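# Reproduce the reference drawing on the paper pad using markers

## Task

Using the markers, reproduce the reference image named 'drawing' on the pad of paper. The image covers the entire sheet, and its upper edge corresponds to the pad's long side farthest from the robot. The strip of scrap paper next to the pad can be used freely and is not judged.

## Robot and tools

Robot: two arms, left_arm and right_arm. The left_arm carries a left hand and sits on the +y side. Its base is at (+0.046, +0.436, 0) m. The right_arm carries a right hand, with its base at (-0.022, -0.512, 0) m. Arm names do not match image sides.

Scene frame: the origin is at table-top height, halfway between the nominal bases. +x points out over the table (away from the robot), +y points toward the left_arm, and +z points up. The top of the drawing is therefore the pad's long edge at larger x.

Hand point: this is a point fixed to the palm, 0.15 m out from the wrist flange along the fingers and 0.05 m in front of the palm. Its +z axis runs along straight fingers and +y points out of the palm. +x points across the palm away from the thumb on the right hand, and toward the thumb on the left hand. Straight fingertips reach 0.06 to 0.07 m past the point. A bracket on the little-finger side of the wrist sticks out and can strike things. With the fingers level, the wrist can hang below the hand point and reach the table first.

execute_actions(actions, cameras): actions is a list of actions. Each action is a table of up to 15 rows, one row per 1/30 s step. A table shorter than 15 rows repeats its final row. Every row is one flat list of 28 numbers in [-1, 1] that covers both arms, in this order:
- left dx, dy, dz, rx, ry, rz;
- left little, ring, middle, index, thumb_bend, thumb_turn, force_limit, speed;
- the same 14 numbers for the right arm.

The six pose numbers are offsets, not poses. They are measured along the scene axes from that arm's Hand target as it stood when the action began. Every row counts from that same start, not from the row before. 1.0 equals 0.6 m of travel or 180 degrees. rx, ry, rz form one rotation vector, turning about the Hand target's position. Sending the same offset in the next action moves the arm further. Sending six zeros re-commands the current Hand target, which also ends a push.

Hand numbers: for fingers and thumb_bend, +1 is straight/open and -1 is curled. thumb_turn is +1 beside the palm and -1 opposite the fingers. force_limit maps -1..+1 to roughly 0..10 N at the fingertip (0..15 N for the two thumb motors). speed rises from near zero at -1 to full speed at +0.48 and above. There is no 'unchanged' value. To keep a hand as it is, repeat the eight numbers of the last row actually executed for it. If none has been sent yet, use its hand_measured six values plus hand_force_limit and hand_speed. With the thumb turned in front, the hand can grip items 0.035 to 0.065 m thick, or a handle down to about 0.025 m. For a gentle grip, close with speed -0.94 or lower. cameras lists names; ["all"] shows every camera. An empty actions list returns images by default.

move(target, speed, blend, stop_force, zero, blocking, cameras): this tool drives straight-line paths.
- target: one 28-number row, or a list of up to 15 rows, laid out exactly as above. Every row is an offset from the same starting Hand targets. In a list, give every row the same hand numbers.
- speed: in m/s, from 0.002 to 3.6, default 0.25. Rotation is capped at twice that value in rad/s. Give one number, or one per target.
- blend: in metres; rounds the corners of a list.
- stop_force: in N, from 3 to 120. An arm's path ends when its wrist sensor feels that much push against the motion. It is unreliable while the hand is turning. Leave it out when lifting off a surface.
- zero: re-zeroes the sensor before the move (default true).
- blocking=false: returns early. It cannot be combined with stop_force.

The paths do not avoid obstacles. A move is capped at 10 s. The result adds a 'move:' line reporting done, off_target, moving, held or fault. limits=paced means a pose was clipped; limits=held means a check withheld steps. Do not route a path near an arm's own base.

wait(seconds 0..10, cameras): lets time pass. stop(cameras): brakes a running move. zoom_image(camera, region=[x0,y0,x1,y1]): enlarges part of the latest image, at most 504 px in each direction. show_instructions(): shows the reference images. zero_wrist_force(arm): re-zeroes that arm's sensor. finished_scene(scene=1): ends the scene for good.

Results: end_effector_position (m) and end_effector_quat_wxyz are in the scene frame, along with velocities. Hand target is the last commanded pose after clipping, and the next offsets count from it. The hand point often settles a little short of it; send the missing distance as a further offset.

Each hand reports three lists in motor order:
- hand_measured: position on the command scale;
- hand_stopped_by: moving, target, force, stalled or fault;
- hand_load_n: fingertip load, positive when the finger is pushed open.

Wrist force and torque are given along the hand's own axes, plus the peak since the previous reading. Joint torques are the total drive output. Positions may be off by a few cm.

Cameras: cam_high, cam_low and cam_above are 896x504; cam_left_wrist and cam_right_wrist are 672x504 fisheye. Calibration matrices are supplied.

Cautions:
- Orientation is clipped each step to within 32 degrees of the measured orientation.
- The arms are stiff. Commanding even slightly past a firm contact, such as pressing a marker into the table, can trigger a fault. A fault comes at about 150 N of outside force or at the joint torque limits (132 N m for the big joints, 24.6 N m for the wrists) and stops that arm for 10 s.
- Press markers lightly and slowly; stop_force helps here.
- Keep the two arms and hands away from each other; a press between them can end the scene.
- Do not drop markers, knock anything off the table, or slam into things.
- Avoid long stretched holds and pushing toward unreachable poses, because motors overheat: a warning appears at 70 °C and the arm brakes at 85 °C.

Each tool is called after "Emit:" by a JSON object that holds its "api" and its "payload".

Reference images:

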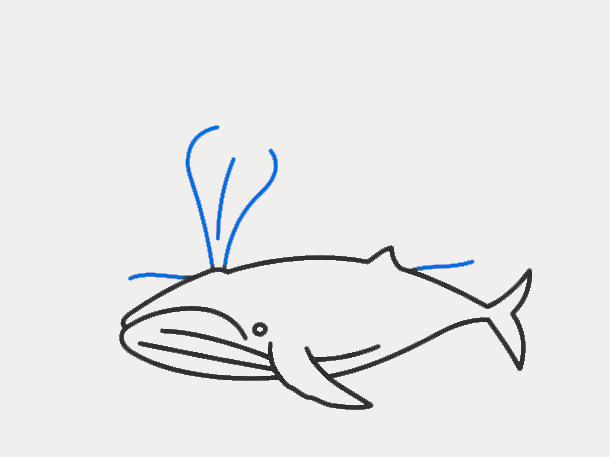

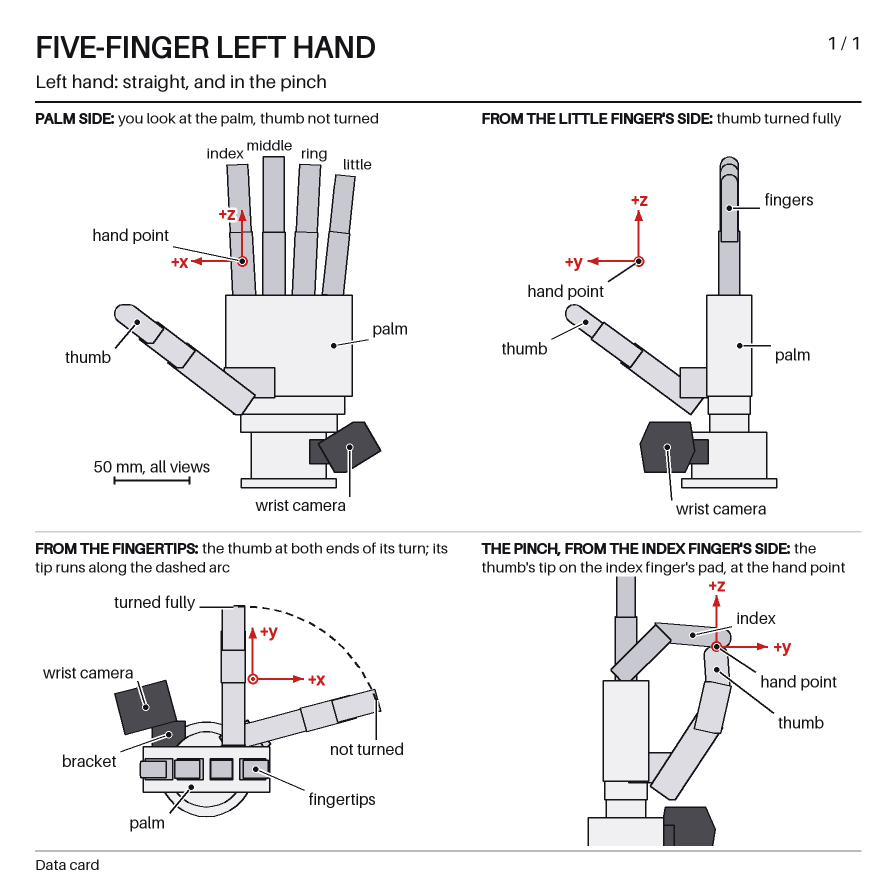

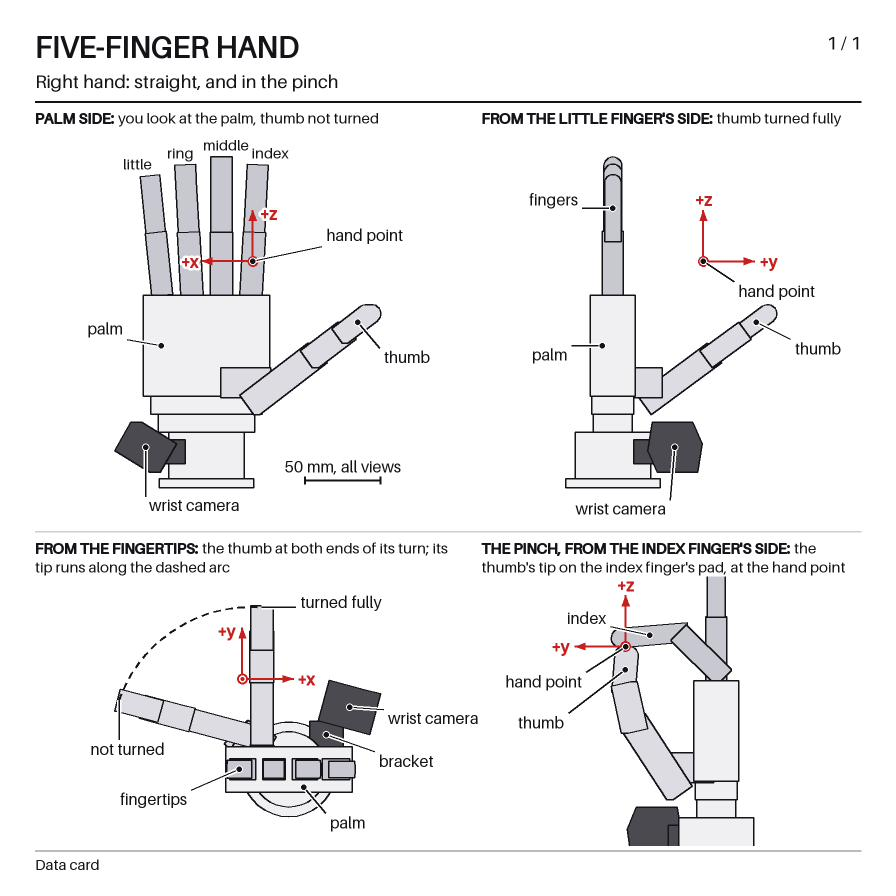

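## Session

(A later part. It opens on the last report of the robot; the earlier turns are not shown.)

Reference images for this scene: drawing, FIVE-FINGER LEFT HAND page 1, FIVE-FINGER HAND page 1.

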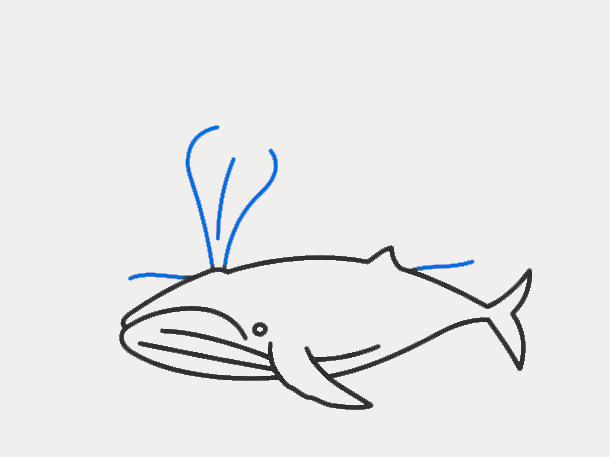

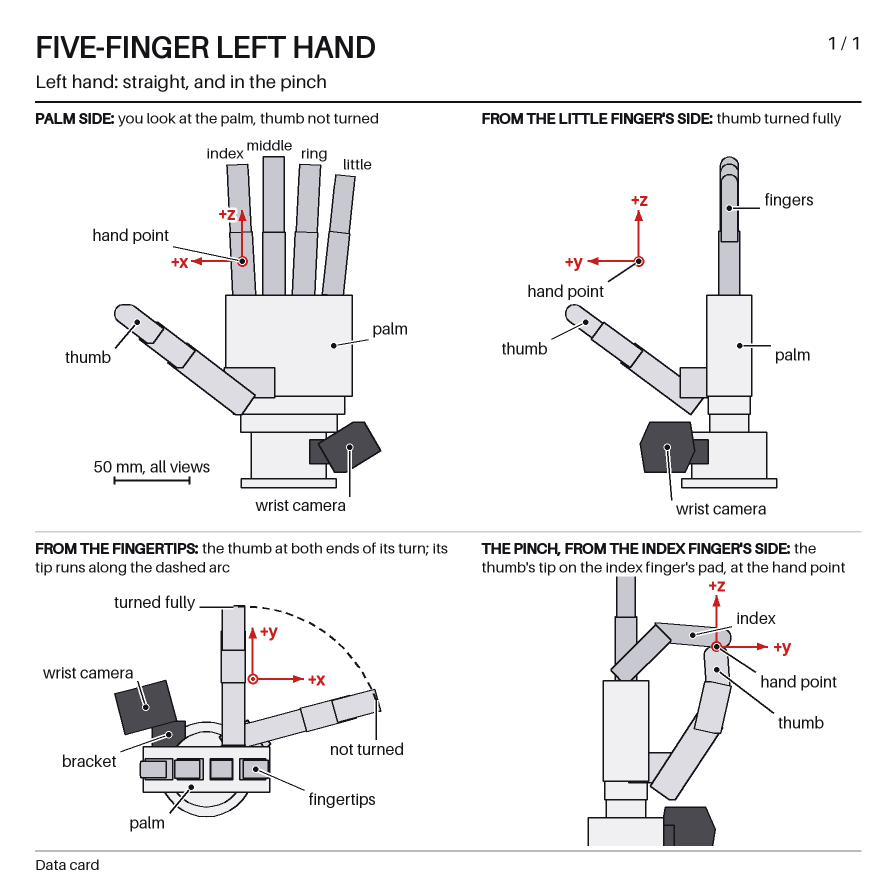

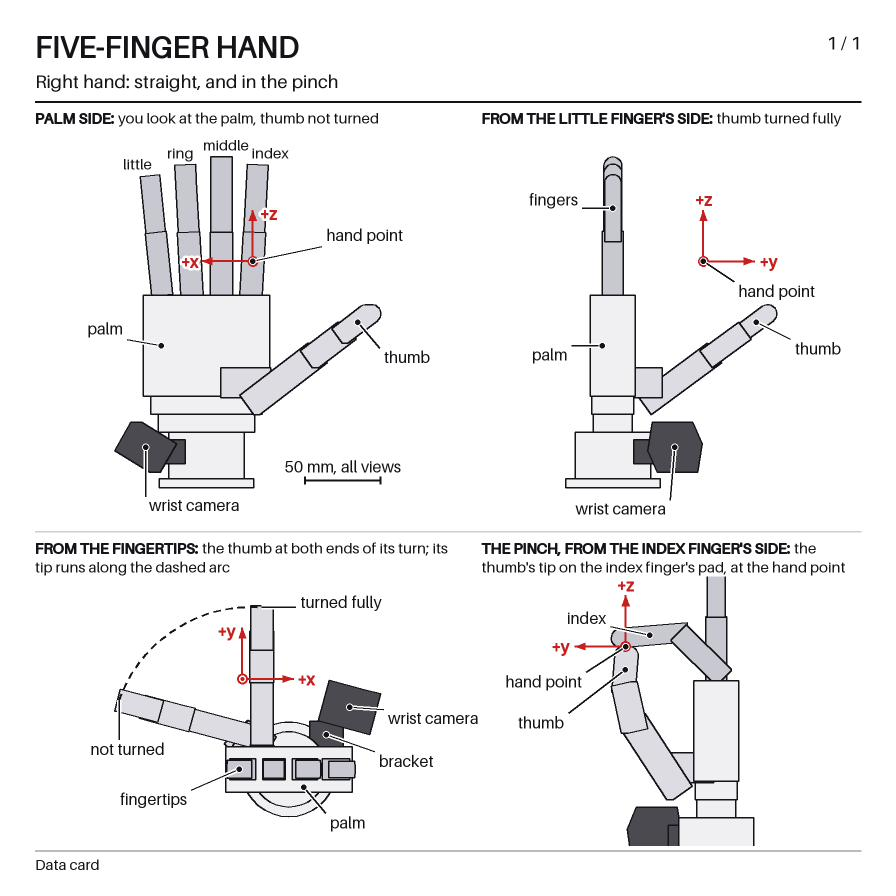

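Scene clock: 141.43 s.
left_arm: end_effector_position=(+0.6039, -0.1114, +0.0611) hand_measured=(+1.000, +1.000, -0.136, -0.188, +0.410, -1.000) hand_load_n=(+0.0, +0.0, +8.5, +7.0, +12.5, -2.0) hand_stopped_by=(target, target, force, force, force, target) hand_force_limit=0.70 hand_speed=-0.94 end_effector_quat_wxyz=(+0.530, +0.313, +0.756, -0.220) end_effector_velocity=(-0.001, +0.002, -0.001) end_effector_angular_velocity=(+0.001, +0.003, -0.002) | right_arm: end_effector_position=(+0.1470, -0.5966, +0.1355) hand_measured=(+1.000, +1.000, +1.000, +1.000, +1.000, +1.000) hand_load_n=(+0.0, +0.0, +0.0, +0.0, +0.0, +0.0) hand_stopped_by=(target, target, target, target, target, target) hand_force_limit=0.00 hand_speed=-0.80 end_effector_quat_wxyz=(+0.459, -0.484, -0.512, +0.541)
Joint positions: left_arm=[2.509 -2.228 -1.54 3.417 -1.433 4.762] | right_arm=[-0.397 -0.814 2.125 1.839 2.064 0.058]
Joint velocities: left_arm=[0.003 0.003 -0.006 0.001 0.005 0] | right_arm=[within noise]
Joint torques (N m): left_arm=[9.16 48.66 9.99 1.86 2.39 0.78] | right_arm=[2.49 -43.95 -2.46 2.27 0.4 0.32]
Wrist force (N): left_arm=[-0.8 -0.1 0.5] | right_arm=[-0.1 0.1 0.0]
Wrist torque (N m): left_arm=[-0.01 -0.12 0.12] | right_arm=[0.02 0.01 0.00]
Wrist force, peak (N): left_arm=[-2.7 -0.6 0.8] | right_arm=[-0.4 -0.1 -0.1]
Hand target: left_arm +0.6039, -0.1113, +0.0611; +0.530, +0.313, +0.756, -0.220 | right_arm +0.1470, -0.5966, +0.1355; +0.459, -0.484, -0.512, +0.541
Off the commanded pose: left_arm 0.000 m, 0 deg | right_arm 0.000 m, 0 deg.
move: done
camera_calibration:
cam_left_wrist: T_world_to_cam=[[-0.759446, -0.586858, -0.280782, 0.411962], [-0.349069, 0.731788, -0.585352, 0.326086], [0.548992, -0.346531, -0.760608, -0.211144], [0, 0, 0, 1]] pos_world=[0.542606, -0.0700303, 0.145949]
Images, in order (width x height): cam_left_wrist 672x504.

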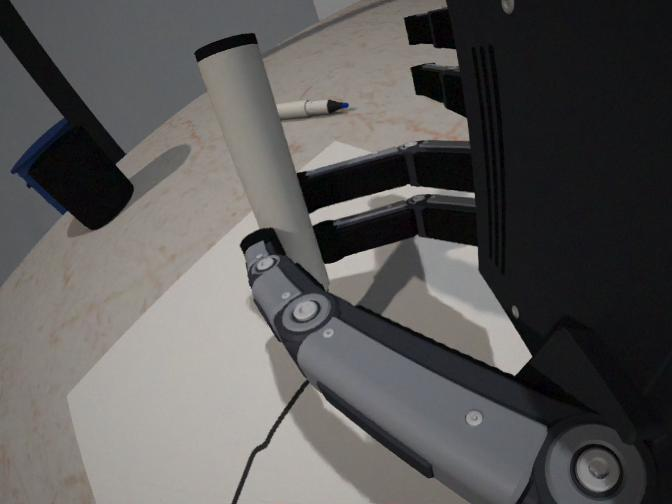

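Emit:
{"api": "move", "payload": {"target": [[-0.00215,-0.01233,0,0,0,0,1,1,-0.5,-0.5,-0.05,-1,0.7,-0.94,0,0,0,0,0,0,1,1,1,1,1,1,0,-0.8],[-0.00495,-0.02295,0.00001,0,0,0,1,1,-0.5,-0.5,-0.05,-1,0.7,-0.94,0,0,0,0,0,0,1,1,1,1,1,1,0,-0.8],[0.00063,-0.03357,0.00002,0,0,0,1,1,-0.5,-0.5,-0.05,-1,0.7,-0.94,0,0,0,0,0,0,1,1,1,1,1,1,0,-0.8],[0.00547,-0.0433,0.00003,0,0,0,1,1,-0.5,-0.5,-0.05,-1,0.7,-0.94,0,0,0,0,0,0,1,1,1,1,1,1,0,-0.8],[-0.00135,-0.04425,0.00004,0,0,0,1,1,-0.5,-0.5,-0.05,-1,0.7,-0.94,0,0,0,0,0,0,1,1,1,1,1,1,0,-0.8],[-0.00825,-0.04603,0.00004,0,0,0,1,1,-0.5,-0.5,-0.05,-1,0.7,-0.94,0,0,0,0,0,0,1,1,1,1,1,1,0,-0.8],[-0.01373,-0.0505,0.00005,0,0,0,1,1,-0.5,-0.5,-0.05,-1,0.7,-0.94,0,0,0,0,0,0,1,1,1,1,1,1,0,-0.8],[-0.02028,-0.06488,0.00006,0,0,0,1,1,-0.5,-0.5,-0.05,-1,0.7,-0.94,0,0,0,0,0,0,1,1,1,1,1,1,0,-0.8],[-0.02952,-0.08068,0.00008,0,0,0,1,1,-0.5,-0.5,-0.05,-1,0.7,-0.94,0,0,0,0,0,0,1,1,1,1,1,1,0,-0.8],[-0.03873,-0.09647,0.0001,0,0,0,1,1,-0.5,-0.5,-0.05,-1,0.7,-0.94,0,0,0,0,0,0,1,1,1,1,1,1,0,-0.8],[-0.05197,-0.11853,0.00012,0,0,0,1,1,-0.5,-0.5,-0.05,-1,0.7,-0.94,0,0,0,0,0,0,1,1,1,1,1,1,0,-0.8],[-0.04972,-0.12882,0.00013,0,0,0,1,1,-0.5,-0.5,-0.05,-1,0.7,-0.94,0,0,0,0,0,0,1,1,1,1,1,1,0,-0.8],[-0.0433,-0.13953,0.00014,0,0,0,1,1,-0.5,-0.5,-0.05,-1,0.7,-0.94,0,0,0,0,0,0,1,1,1,1,1,1,0,-0.8],[-0.03507,-0.14878,0.00015,0,0,0,1,1,-0.5,-0.5,-0.05,-1,0.7,-0.94,0,0,0,0,0,0,1,1,1,1,1,1,0,-0.8],[-0.02583,-0.15645,0.00015,0,0,0,1,1,-0.5,-0.5,-0.05,-1,0.7,-0.94,0,0,0,0,0,0,1,1,1,1,1,1,0,-0.8]], "speed": 0.03, "blend": [0.001,0,0.001,0,0.001,0.001,0.001,0.001,0.001,0.001,0,0.001,0.001,0.001,0], "cameras": ["cam_left_wrist"]}}

Scene clock: 147.27 s.
left_arm: end_effector_position=(+0.5884, -0.2052, +0.0612) hand_measured=(+1.000, +1.000, -0.136, -0.190, +0.410, -1.000) hand_load_n=(+0.0, +0.0, +10.5, +1.0, +9.5, -0.5) hand_stopped_by=(target, target, force, force, force, target) hand_force_limit=0.70 hand_speed=-0.94 end_effector_quat_wxyz=(+0.530, +0.313, +0.756, -0.220) | right_arm: end_effector_position=(+0.1470, -0.5966, +0.1355) hand_measured=(+1.000, +1.000, +1.000, +1.000, +1.000, +1.000) hand_load_n=(+0.0, +0.0, +0.0, -0.5, +0.0, -0.5) hand_stopped_by=(target, target, target, target, target, target) hand_force_limit=0.00 hand_speed=-0.80 end_effector_quat_wxyz=(+0.459, -0.484, -0.512, +0.541)
Joint positions: left_arm=[2.368 -2.365 -1.286 3.303 -1.565 4.714] | right_arm=[-0.397 -0.814 2.125 1.839 2.064 0.058]
Joint torques (N m): left_arm=[9.57 54.05 8.58 2.29 1.94 1.22] | right_arm=[1.45 -44.03 -2 2.27 0.35 0.2]
Wrist force (N): left_arm=[-2.0 -0.8 0.3] | right_arm=[-0.3 0.1 0.2]
Wrist torque (N m): left_arm=[-0.06 -0.08 0.13] | right_arm=[0.01 0.04 -0.02]
Wrist force, peak (N): left_arm=[-3.7 -0.5 0.4] | right_arm=[-0.4 0.2 -0.1]
Hand target: left_arm +0.5885, -0.2051, +0.0612; +0.530, +0.313, +0.756, -0.220 | right_arm +0.1470, -0.5966, +0.1355; +0.459, -0.484, -0.512, +0.541
Off the commanded pose: left_arm 0.000 m, 0 deg | right_arm 0.000 m, 0 deg.
move: done
camera_calibration:
cam_left_wrist: T_world_to_cam=[[-0.759495, -0.586759, -0.280859, 0.345284], [-0.348966, 0.731867, -0.585315, 0.389255], [0.548991, -0.346534, -0.760607, -0.235029], [0, 0, 0, 1]] pos_world=[0.527106, -0.16373, 0.146049]
Images, in order (width x height): cam_left_wrist 672x504.

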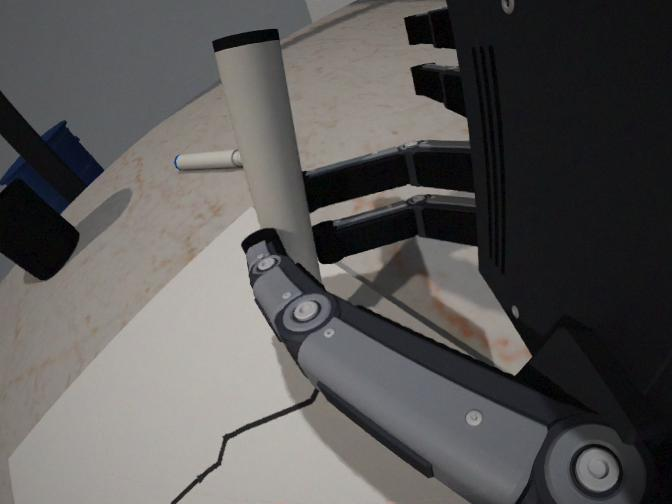

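Emit:
{"api": "move", "payload": {"target": [[0,0,0.03,0,0,0,1,1,-0.5,-0.5,-0.05,-1,0.7,-0.94,0,0,0,0,0,0,1,1,1,1,1,1,0,-0.8],[-0.45,0.3,0.1, 0, 0, 0, 1, 1, -0.5, -0.5, -0.05, -1, 0.7, -0.94, 0,0,0,0,0,0, 1,1,1,1,1,1,0,-0.8]], "speed": 0.3, "cameras": ["cam_above", "cam_left_wrist"]}}

Emit:
{"api": "zoom_image", "payload": {"camera": "cam_above", "region": [300, 60, 610, 300]}}

Emit:
{"api": "zoom_image", "payload": {"camera": "cam_above", "region": [460, 170, 580, 240]}}

Scene clock: 149.80 s.
left_arm: end_effector_position=(+0.3185, -0.0252, +0.1212) hand_measured=(+1.000, +1.000, -0.136, -0.190, +0.410, -1.000) hand_load_n=(+0.0, +0.0, +10.0, +2.0, +9.5, +1.5) hand_stopped_by=(target, target, force, force, force, target) hand_force_limit=0.70 hand_speed=-0.94 end_effector_quat_wxyz=(+0.530, +0.313, +0.756, -0.220) | right_arm: end_effector_position=(+0.1470, -0.5966, +0.1355) hand_measured=(+1.000, +1.000, +1.000, +1.000, +1.000, +1.000) hand_load_n=(+0.0, +0.0, +0.0, +0.0, +0.0, +0.0) hand_stopped_by=(target, target, target, target, target, target) hand_force_limit=0.00 hand_speed=-0.80 end_effector_quat_wxyz=(+0.459, -0.484, -0.512, +0.541)
Joint positions: left_arm=[2.168 -1.716 -2.13 3.492 -1.753 4.645] | right_arm=[-0.397 -0.814 2.125 1.839 2.064 0.058]
Joint torques (N m): left_arm=[-5.64 30.01 7.95 2.58 0.26 1.02] | right_arm=[2.15 -43.41 -1.37 2.11 0.39 0.28]
Wrist force (N): left_arm=[1.2 -0.3 1.0] | right_arm=[0.0 0.2 -0.3]
Wrist torque (N m): left_arm=[-0.01 -0.17 0.06] | right_arm=[0.05 0.00 0.01]
Wrist force, peak (N): left_arm=[0.4 0.4 3.1] | right_arm=[-0.4 0.0 0.0]
Hand target: left_arm +0.3185, -0.0251, +0.1212; +0.530, +0.313, +0.756, -0.220 | right_arm +0.1470, -0.5966, +0.1355; +0.459, -0.484, -0.512, +0.541
Off the commanded pose: left_arm 0.000 m, 0 deg | right_arm 0.000 m, 0 deg.
move: done
camera_calibration:
cam_left_wrist: T_world_to_cam=[[-0.759495, -0.586803, -0.280765, 0.262686], [-0.348992, 0.73179, -0.585395, 0.19855], [0.548973, -0.34662, -0.760581, 0.0211219], [0, 0, 0, 1]] pos_world=[0.257206, 0.0161696, 0.206048]
Images, in order (width x height): cam_above 896x504, cam_left_wrist 672x504.

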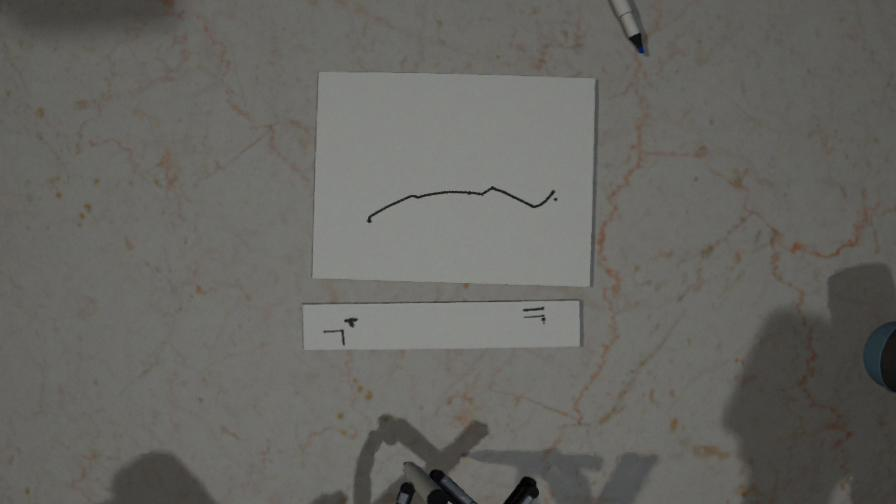

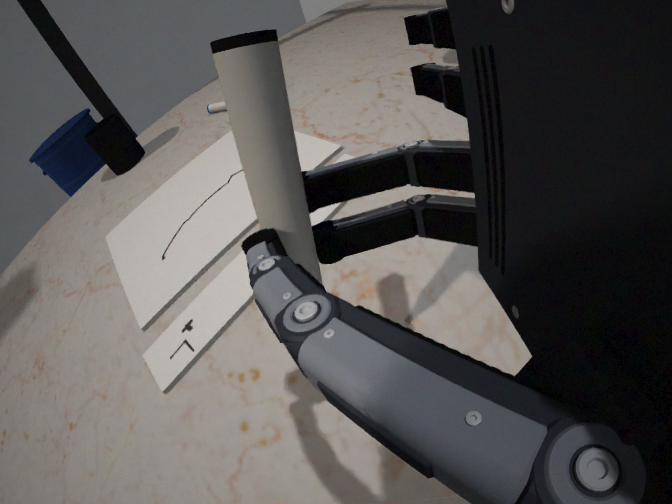

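Scaled by 1.626 from the camera's 896x504 image, which has a finer 1280x720 frame.

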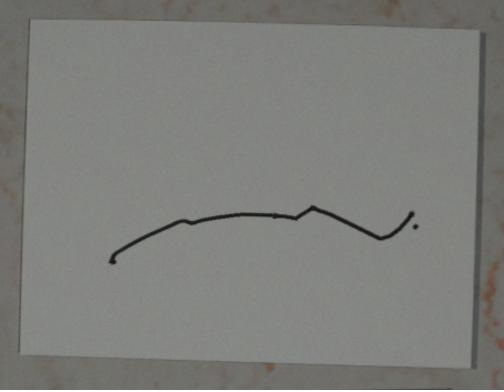

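Scaled by 4.200 from the camera's 896x504 image, which has a finer 1280x720 frame.

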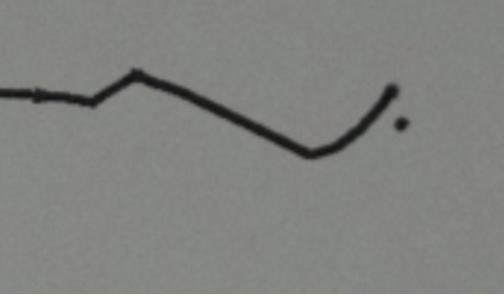

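Emit:
{"api": "move", "payload": {"target": [0,0,0,0,0,0,1,1,-0.6,-0.6,-0.1,-1,1.0,-0.94,0,0,0,0,0,0,1,1,1,1,1,1,0,-0.8], "speed": 0.2}}

Emit:
{"api": "move", "payload": {"target": [0.2208,-0.0532,-0.04,-0.07914,-0.01498,0.01131,1,1,-0.6,-0.6,-0.1,-1,1.0,-0.94,0,0,0,0,0,0,1,1,1,1,1,1,0,-0.8], "speed": 0.15, "cameras": ["cam_above", "cam_left_wrist", "cam_low"]}}

Emit:
{"api": "zoom_image", "payload": {"camera": "cam_low", "region": [440, 120, 640, 280]}}

Scene clock: 155.90 s.
left_arm: end_effector_position=(+0.3185, -0.0251, +0.1212) hand_measured=(+1.000, +1.000, -0.140, -0.600, +0.406, -1.000) hand_load_n=(+0.0, +0.0, +11.5, +0.0, +9.0, +2.0) hand_stopped_by=(target, target, force, target, force, target) hand_force_limit=1.00 hand_speed=-0.94 end_effector_quat_wxyz=(+0.530, +0.313, +0.756, -0.220) | right_arm: end_effector_position=(+0.1470, -0.5966, +0.1355) hand_measured=(+1.000, +1.000, +1.000, +1.000, +1.000, +1.000) hand_load_n=(+0.0, +0.0, +0.0, +0.0, +0.0, -0.5) hand_stopped_by=(target, target, target, target, target, target) hand_force_limit=0.00 hand_speed=-0.80 end_effector_quat_wxyz=(+0.459, -0.484, -0.512, +0.541)
Joint positions: left_arm=[2.168 -1.716 -2.13 3.493 -1.753 4.645] | right_arm=[-0.397 -0.814 2.125 1.839 2.064 0.058]
Joint torques (N m): left_arm=[-9.15 28.62 8.69 2.49 -2.14 -0.91] | right_arm=[1.74 -41.85 -1.2 2.43 0.49 0.19]
Wrist force (N): left_arm=[1.3 -0.2 1.1] | right_arm=[-0.2 0.0 0.0]
Wrist torque (N m): left_arm=[0.00 -0.18 0.06] | right_arm=[0.00 0.02 -0.01]
Wrist force, peak (N): left_arm=[1.3 -0.2 1.3] | right_arm=[-0.4 0.1 -0.2]
Hand target: left_arm +0.3185, -0.0251, +0.1212; +0.530, +0.313, +0.756, -0.220 | right_arm +0.1470, -0.5966, +0.1355; +0.459, -0.484, -0.512, +0.541
Off the commanded pose: left_arm 0.000 m, 0 deg | right_arm 0.000 m, 0 deg.
move: done

Scene clock: 157.30 s.
left_arm: end_effector_position=(+0.4509, -0.0570, +0.0972) hand_measured=(+1.000, +1.000, -0.140, -0.600, +0.406, -1.000) hand_load_n=(+0.5, +0.0, +11.5, +0.0, +9.0, +2.0) hand_stopped_by=(target, target, force, target, force, target) hand_force_limit=1.00 hand_speed=-0.94 end_effector_quat_wxyz=(+0.586, +0.237, +0.716, -0.295) | right_arm: end_effector_position=(+0.1470, -0.5966, +0.1355) hand_measured=(+1.000, +1.000, +1.000, +1.000, +1.000, +1.000) hand_load_n=(+0.0, +0.0, +0.0, +0.0, +0.0, -0.5) hand_stopped_by=(target, target, target, target, target, target) hand_force_limit=0.00 hand_speed=-0.80 end_effector_quat_wxyz=(+0.459, -0.484, -0.512, +0.541)
Joint positions: left_arm=[2.403 -1.91 -2.079 3.85 -1.53 4.571] | right_arm=[-0.397 -0.814 2.125 1.839 2.064 0.058]
Joint torques (N m): left_arm=[1.18 23.13 9.95 3.13 -0.52 0.01] | right_arm=[2.88 -42.52 -0.67 2.29 0.5 0.35]
Wrist force (N): left_arm=[1.3 0.0 1.4] | right_arm=[0.0 0.1 -0.1]
Wrist torque (N m): left_arm=[0.01 -0.19 0.00] | right_arm=[0.03 -0.01 0.01]
Wrist force, peak (N): left_arm=[1.4 0.9 2.4] | right_arm=[-0.2 0.3 -0.3]
Hand target: left_arm +0.4509, -0.0570, +0.0972; +0.586, +0.237, +0.716, -0.295 | right_arm +0.1470, -0.5966, +0.1355; +0.459, -0.484, -0.512, +0.541
Off the commanded pose: left_arm 0.000 m, 0 deg | right_arm 0.000 m, 0 deg.
move: done
camera_calibration:
cam_left_wrist: T_world_to_cam=[[-0.726567, -0.668379, -0.159282, 0.306561], [-0.339973, 0.551163, -0.761996, 0.256809], [0.597092, -0.499489, -0.627688, -0.124157], [0, 0, 0, 1]] pos_world=[0.384178, 0.00134013, 0.166585]
Images, in order (width x height): cam_low 896x504, cam_above 896x504, cam_left_wrist 672x504.

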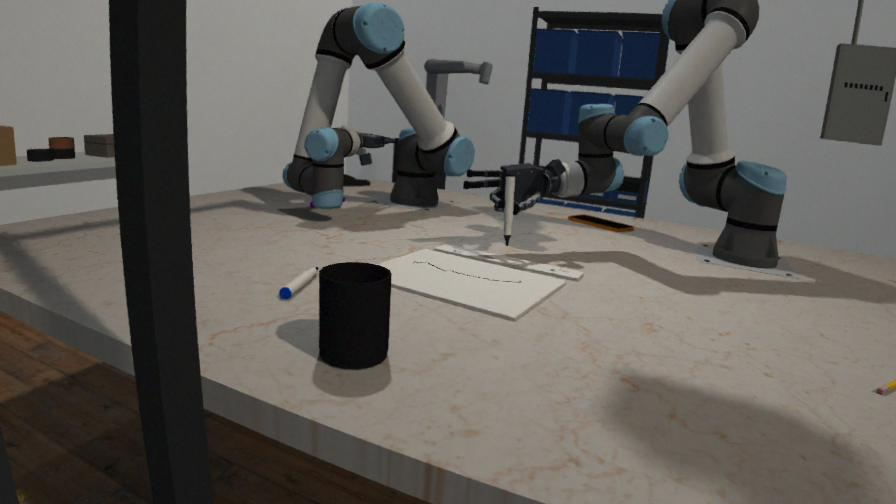

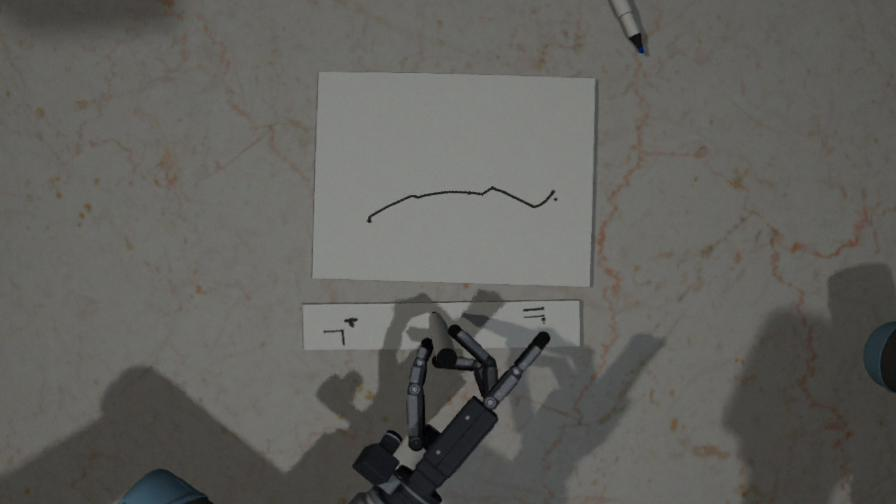

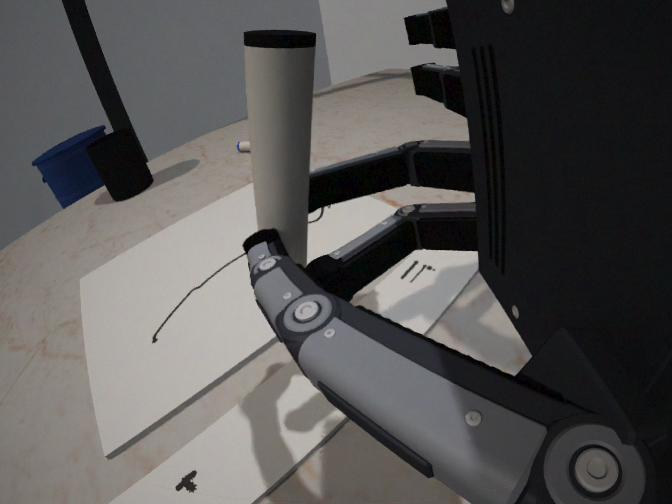

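Scaled by 2.520 from the camera's 896x504 image, which has a finer 1280x720 frame.

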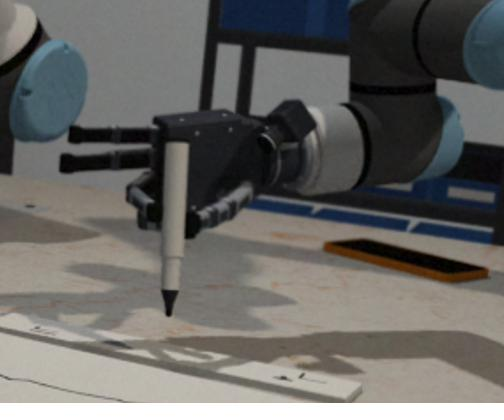

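Emit:
{"api": "move", "payload": {"target": [0.1485,0.545,0.105,-0.2085,0.3873,0.0689,1,1,-0.6,-0.6,-0.1,-1,1.0,-0.94,0,0,0,0,0,0,1,1,1,1,1,1,0,-0.8], "speed": 0.15, "cameras": ["cam_left_wrist", "cam_low"]}}

Emit:
{"api": "zoom_image", "payload": {"camera": "cam_low", "region": [580, 120, 780, 280]}}

Scene clock: 163.67 s.
left_arm: end_effector_position=(+0.5401, +0.2700, +0.1602) hand_measured=(+1.000, +1.000, -0.140, -0.600, +0.406, -1.000) hand_load_n=(+0.0, +0.0, +11.5, +0.0, +9.0, +2.0) hand_stopped_by=(target, target, force, target, force, target) hand_force_limit=1.00 hand_speed=-0.94 end_effector_quat_wxyz=(+0.149, -0.232, +0.811, -0.516) | right_arm: end_effector_position=(+0.1470, -0.5966, +0.1355) hand_measured=(+1.000, +1.000, +1.000, +1.000, +1.000, +1.000) hand_load_n=(+0.0, +0.0, +0.0, +0.0, +0.0, +0.0) hand_stopped_by=(target, target, target, target, target, target) hand_force_limit=0.00 hand_speed=-0.80 end_effector_quat_wxyz=(+0.459, -0.484, -0.512, +0.541)
Joint positions: left_arm=[3.526 -1.93 -1.758 2.486 -0.471 4.305] | right_arm=[-0.397 -0.814 2.125 1.839 2.064 0.058]
Joint torques (N m): left_arm=[-2.78 27.78 13.77 -3.48 -0.81 -0.36] | right_arm=[0.86 -42.78 -0.2 2.43 0.43 0.3]
Wrist force (N): left_arm=[0.3 -0.5 1.2] | right_arm=[-0.1 0.1 -0.2]
Wrist torque (N m): left_arm=[-0.15 -0.03 -0.13] | right_arm=[0.03 0.02 0.00]
Wrist force, peak (N): left_arm=[1.6 -1.1 1.7] | right_arm=[-0.1 0.3 -0.3]
Hand target: left_arm +0.5400, +0.2700, +0.1602; +0.149, -0.232, +0.811, -0.516 | right_arm +0.1470, -0.5966, +0.1355; +0.459, -0.484, -0.512, +0.541
Off the commanded pose: left_arm 0.000 m, 0 deg | right_arm 0.000 m, 0 deg.
move: done
camera_calibration:
cam_left_wrist: T_world_to_cam=[[-0.0559753, -0.49033, 0.869738, 0.0248015], [-0.997443, 0.0662227, -0.0268601, 0.523085], [-0.0444261, -0.869018, -0.492783, 0.450146], [0, 0, 0, 1]] pos_world=[0.543134, 0.368706, 0.214303]
Images, in order (width x height): cam_low 896x504, cam_left_wrist 672x504.

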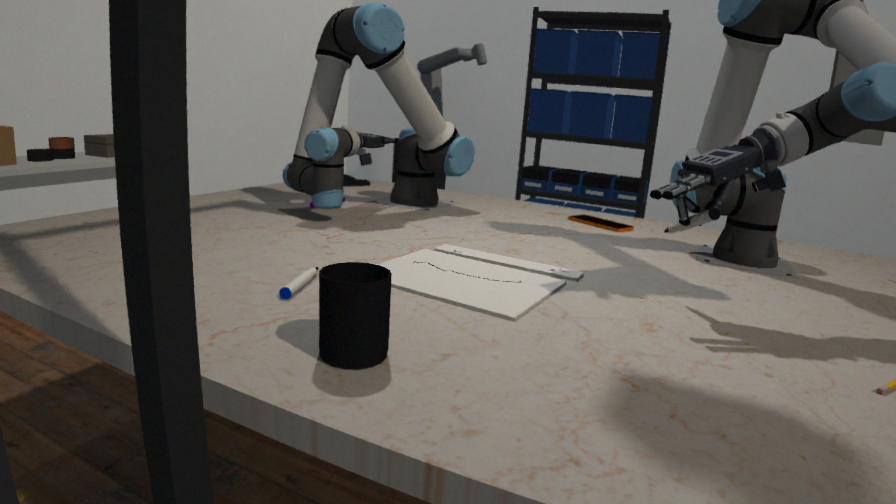

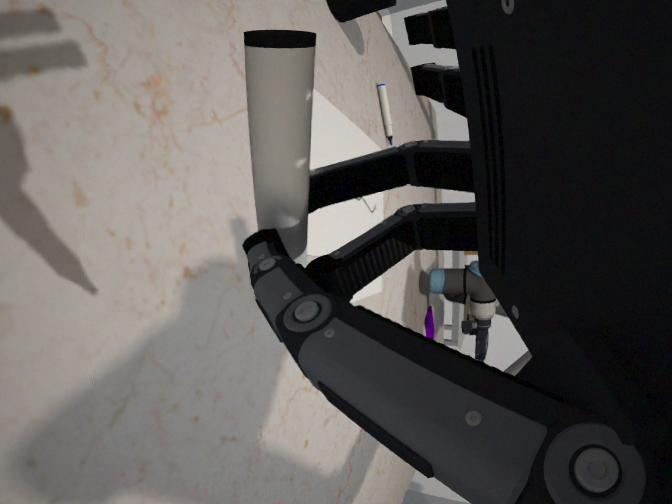

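Scaled by 2.520 from the camera's 896x504 image, which has a finer 1280x720 frame.

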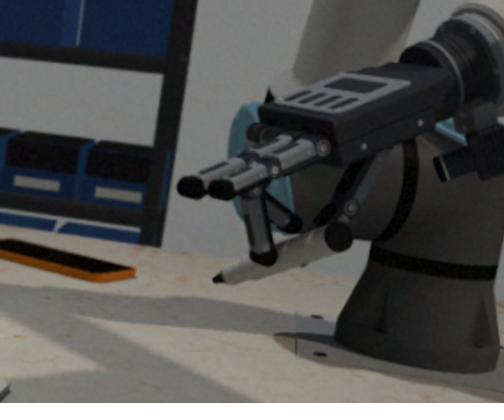

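Emit:
{"api": "move", "payload": {"target": [0,0,-0.17,0,0,0,1,1,-0.6,0.1,-0.1,-1,1.0,-0.6,0,0,0,0,0,0,1,1,1,1,1,1,0,-0.8], "speed": 0.15, "cameras": ["cam_left_wrist"]}}

Emit:
{"api": "move", "payload": {"target": [0,0,-0.06,0,0,0,1,1,-0.6,0.1,-0.1,-1,1.0,-0.6,0,0,0,0,0,0,1,1,1,1,1,1,0,-0.8], "speed": 0.015, "stop_force": 8, "cameras": ["cam_left_wrist", "cam_low"]}}

Emit:
{"api": "zoom_image", "payload": {"camera": "cam_low", "region": [600, 200, 760, 340]}}

Scene clock: 165.37 s.
left_arm: end_effector_position=(+0.5400, +0.2700, +0.0583) hand_measured=(+1.000, +1.000, -0.140, +0.100, +0.406, -1.000) hand_load_n=(+0.0, +0.0, +11.5, +0.0, +9.0, +2.0) hand_stopped_by=(target, target, force, target, force, target) hand_force_limit=1.00 hand_speed=-0.60 end_effector_quat_wxyz=(+0.149, -0.232, +0.811, -0.516) | right_arm: end_effector_position=(+0.1470, -0.5966, +0.1355) hand_measured=(+1.000, +1.000, +1.000, +1.000, +1.000, +1.000) hand_load_n=(+0.0, +0.0, -0.5, +0.0, +0.5, +0.0) hand_stopped_by=(target, target, target, target, target, target) hand_force_limit=0.00 hand_speed=-0.80 end_effector_quat_wxyz=(+0.459, -0.484, -0.512, +0.541)
Joint positions: left_arm=[3.526 -2.083 -1.848 2.728 -0.471 4.305] | right_arm=[-0.397 -0.814 2.125 1.839 2.064 0.058]
Joint torques (N m): left_arm=[-9.94 26.38 21.35 -0.47 1.93 1.19] | right_arm=[2.33 -43.38 -0.95 2.34 0.62 0.19]
Wrist force (N): left_arm=[0.1 -0.7 1.1] | right_arm=[0.1 0.1 0.0]
Wrist torque (N m): left_arm=[-0.18 0.01 -0.12] | right_arm=[0.02 -0.02 0.01]
Wrist force, peak (N): left_arm=[0.3 1.1 1.9] | right_arm=[-0.3 0.1 -0.3]
Hand target: left_arm +0.5400, +0.2700, +0.0582; +0.149, -0.232, +0.811, -0.516 | right_arm +0.1470, -0.5966, +0.1355; +0.459, -0.484, -0.512, +0.541
Off the commanded pose: left_arm 0.000 m, 0 deg | right_arm 0.000 m, 0 deg.
move: done
camera_calibration:
cam_left_wrist: T_world_to_cam=[[-0.0554785, -0.490166, 0.869862, 0.113169], [-0.997462, 0.0661519, -0.0263401, 0.520323], [-0.044632, -0.869115, -0.492592, 0.400009], [0, 0, 0, 1]] pos_world=[0.543133, 0.368705, 0.112305]
Images, in order (width x height): cam_left_wrist 672x504.

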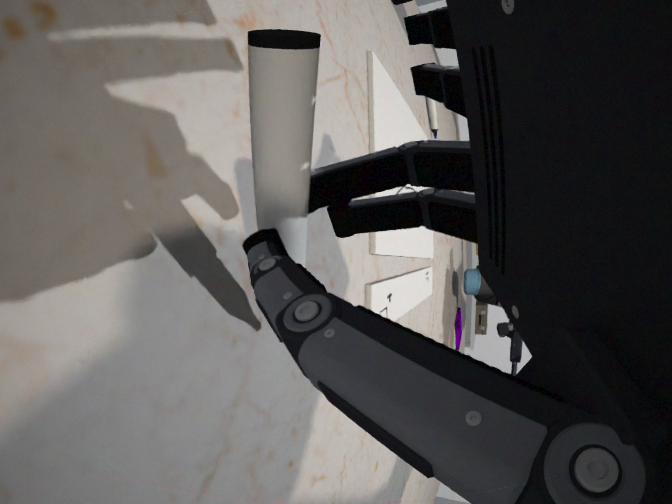

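Scene clock: 168.67 s.
left_arm: end_effector_position=(+0.5400, +0.2699, +0.0222) hand_measured=(+1.000, +1.000, -0.140, +0.100, +0.406, -1.000) hand_load_n=(-0.5, +0.0, +11.5, +0.0, +8.5, +1.5) hand_stopped_by=(target, target, force, target, force, target) hand_force_limit=1.00 hand_speed=-0.60 end_effector_quat_wxyz=(+0.149, -0.232, +0.811, -0.516) | right_arm: end_effector_position=(+0.1470, -0.5966, +0.1355) hand_measured=(+1.000, +1.000, +1.000, +1.000, +1.000, +1.000) hand_load_n=(+0.0, +0.0, +0.0, +0.0, +0.0, +0.0) hand_stopped_by=(target, target, target, target, target, target) hand_force_limit=0.00 hand_speed=-0.80 end_effector_quat_wxyz=(+0.459, -0.484, -0.512, +0.541)
Joint positions: left_arm=[3.526 -2.148 -1.865 2.811 -0.471 4.305] | right_arm=[-0.397 -0.814 2.125 1.839 2.064 0.058]
Joint torques (N m): left_arm=[-10.44 41.51 16.38 -3.81 0.91 -1.29] | right_arm=[1.7 -43.07 -1.27 2.38 0.52 0.37]
Wrist force (N): left_arm=[0.3 -0.8 1.3] | right_arm=[-0.1 -0.1 0.0]
Wrist torque (N m): left_arm=[-0.16 0.01 -0.12] | right_arm=[0.00 0.02 -0.01]
Wrist force, peak (N): left_arm=[0.1 -1.1 1.3] | right_arm=[-0.3 0.2 -0.1]
Hand target: left_arm +0.5400, +0.2700, +0.0222; +0.149, -0.232, +0.811, -0.516 | right_arm +0.1470, -0.5966, +0.1355; +0.459, -0.484, -0.512, +0.541
Off the commanded pose: left_arm 0.000 m, 0 deg | right_arm 0.000 m, 0 deg.
move: done
camera_calibration:
cam_left_wrist: T_world_to_cam=[[-0.0557575, -0.490262, 0.86979, 0.144715], [-0.997446, 0.0662918, -0.0265751, 0.519336], [-0.0446312, -0.869051, -0.492706, 0.382124], [0, 0, 0, 1]] pos_world=[0.543134, 0.368606, 0.0762044]
Images, in order (width x height): cam_low 896x504, cam_left_wrist 672x504.

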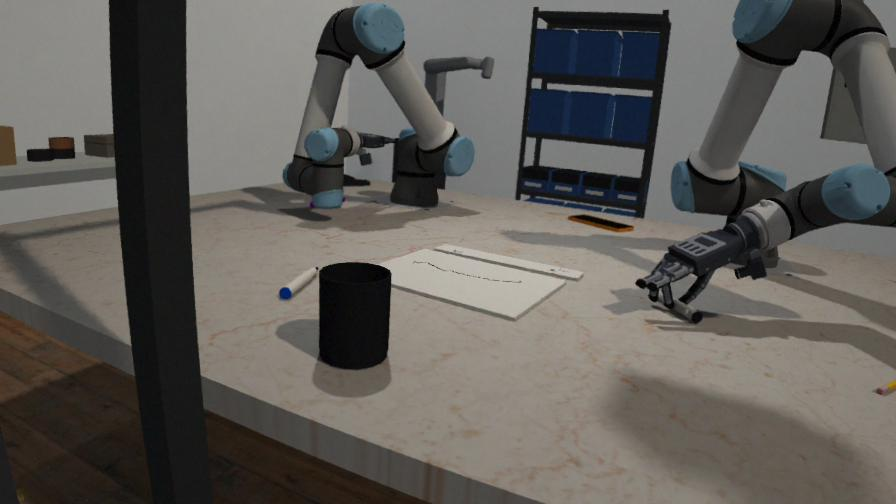

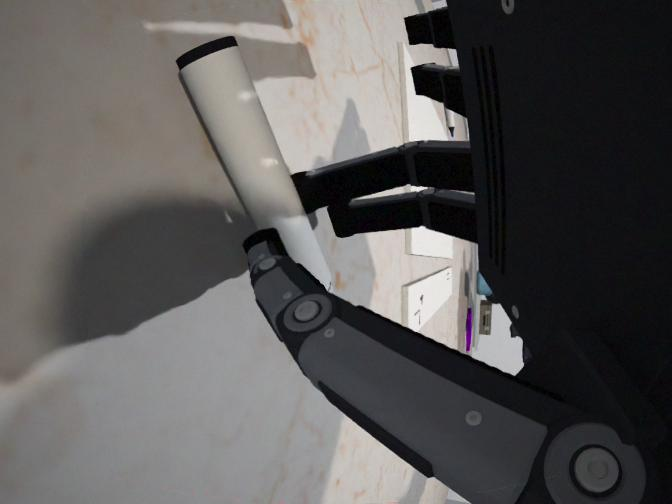

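Scaled by 3.150 from the camera's 896x504 image, which has a finer 1280x720 frame.

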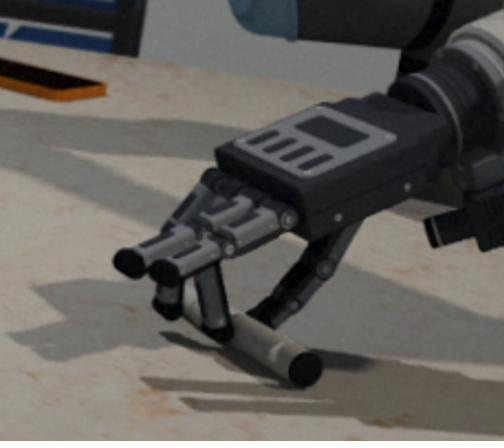

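Emit:
{"api": "move", "payload": {"target": [0,0,-0.0035,0,0,0,1,1,-0.6,0.1,-0.1,-1,1.0,-0.6,0,0,0,0,0,0,1,1,1,1,1,1,0,-0.8], "speed": 0.01, "stop_force": 5}}

Emit:
{"api": "move", "payload": {"target": [0,0,0.0,0,0,0,1,1,-0.07,0.1,0.5,-1,1.0,-0.6,0,0,0,0,0,0,1,1,1,1,1,1,0,-0.8], "speed": 0.02, "cameras": ["cam_left_wrist"]}}

Scene clock: 170.13 s.
left_arm: end_effector_position=(+0.5401, +0.2700, +0.0214) hand_measured=(+1.000, +1.000, -0.140, +0.100, +0.406, -1.000) hand_load_n=(+0.0, +0.0, +11.5, +0.0, +8.0, +1.0) hand_stopped_by=(target, target, force, target, force, target) hand_force_limit=1.00 hand_speed=-0.60 end_effector_quat_wxyz=(+0.149, -0.232, +0.811, -0.516) | right_arm: end_effector_position=(+0.1470, -0.5966, +0.1355) hand_measured=(+1.000, +1.000, +1.000, +1.000, +1.000, +1.000) hand_load_n=(+0.0, +0.0, +0.0, +0.0, +0.0, +0.0) hand_stopped_by=(target, target, target, target, target, target) hand_force_limit=0.00 hand_speed=-0.80 end_effector_quat_wxyz=(+0.459, -0.484, -0.512, +0.541)
Joint positions: left_arm=[3.526 -2.15 -1.865 2.812 -0.471 4.305] | right_arm=[-0.397 -0.814 2.125 1.839 2.064 0.058]
Joint torques (N m): left_arm=[-9.98 39.81 18.62 -3.63 0.59 -1.14] | right_arm=[1.63 -44.55 -1.55 2.49 0.57 0.46]
Wrist force (N): left_arm=[-0.7 -5.6 -0.7] | right_arm=[-0.2 0.1 -0.1]
Wrist torque (N m): left_arm=[-0.34 -0.01 -0.02] | right_arm=[0.03 0.02 0.00]
Wrist force, peak (N): left_arm=[-0.2 -9.5 -2.8] | right_arm=[-0.2 0.1 -0.3]
Hand target: left_arm +0.5401, +0.2700, +0.0214; +0.149, -0.232, +0.811, -0.516 (not the last commanded pose) | right_arm +0.1470, -0.5966, +0.1355; +0.459, -0.484, -0.512, +0.541
Off the commanded pose: left_arm 0.001 m, 0 deg | right_arm 0.000 m, 0 deg.
move: contact (left_arm)

Scene clock: 170.63 s.
left_arm: end_effector_position=(+0.5401, +0.2700, +0.0214) hand_measured=(+1.000, +1.000, -0.070, +0.100, +0.500, -1.000) hand_load_n=(+0.0, +0.0, +0.0, +0.0, +0.0, +0.0) hand_stopped_by=(target, target, target, target, target, target) hand_force_limit=1.00 hand_speed=-0.60 end_effector_quat_wxyz=(+0.149, -0.232, +0.811, -0.516) | right_arm: end_effector_position=(+0.1470, -0.5966, +0.1355) hand_measured=(+1.000, +1.000, +1.000, +1.000, +1.000, +1.000) hand_load_n=(+0.0, +0.0, +0.0, +0.0, +0.0, -0.5) hand_stopped_by=(target, target, target, target, target, target) hand_force_limit=0.00 hand_speed=-0.80 end_effector_quat_wxyz=(+0.459, -0.484, -0.512, +0.541)
Joint positions: left_arm=[3.526 -2.15 -1.865 2.812 -0.471 4.305] | right_arm=[-0.397 -0.814 2.125 1.839 2.064 0.058]
Joint torques (N m): left_arm=[-10.36 39.75 19.32 -3.22 0.59 -1.17] | right_arm=[0.5 -43.46 0.03 2.31 0.6 0.37]
Wrist force (N): left_arm=[-0.1 -0.8 1.2] | right_arm=[-0.2 0.0 -0.1]
Wrist torque (N m): left_arm=[-0.17 0.03 -0.11] | right_arm=[0.02 0.02 -0.01]
Wrist force, peak (N): left_arm=[-0.7 -6.0 -1.3] | right_arm=[-0.2 0.0 -0.3]
Hand target: left_arm +0.5401, +0.2700, +0.0214; +0.149, -0.232, +0.811, -0.516 | right_arm +0.1470, -0.5966, +0.1355; +0.459, -0.484, -0.512, +0.541
Off the commanded pose: left_arm 0.000 m, 0 deg | right_arm 0.000 m, 0 deg.
move: done
camera_calibration:
cam_left_wrist: T_world_to_cam=[[-0.0559358, -0.490333, 0.869738, 0.145506], [-0.997445, 0.0662037, -0.0268254, 0.519462], [-0.0444266, -0.869017, -0.492783, 0.381752], [0, 0, 0, 1]] pos_world=[0.543234, 0.368706, 0.0755035]
Images, in order (width x height): cam_left_wrist 672x504.

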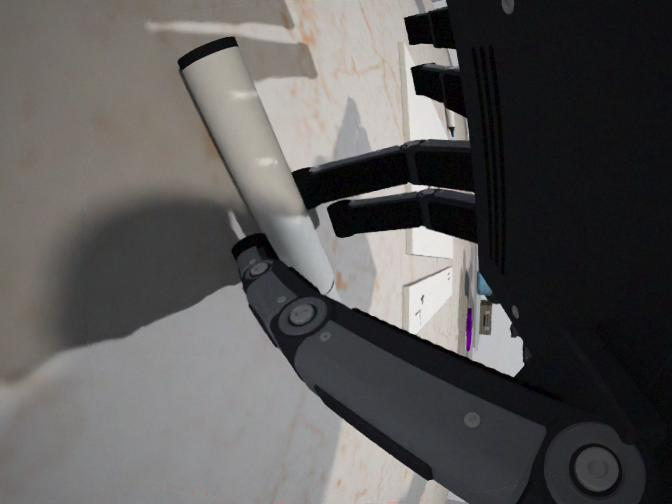

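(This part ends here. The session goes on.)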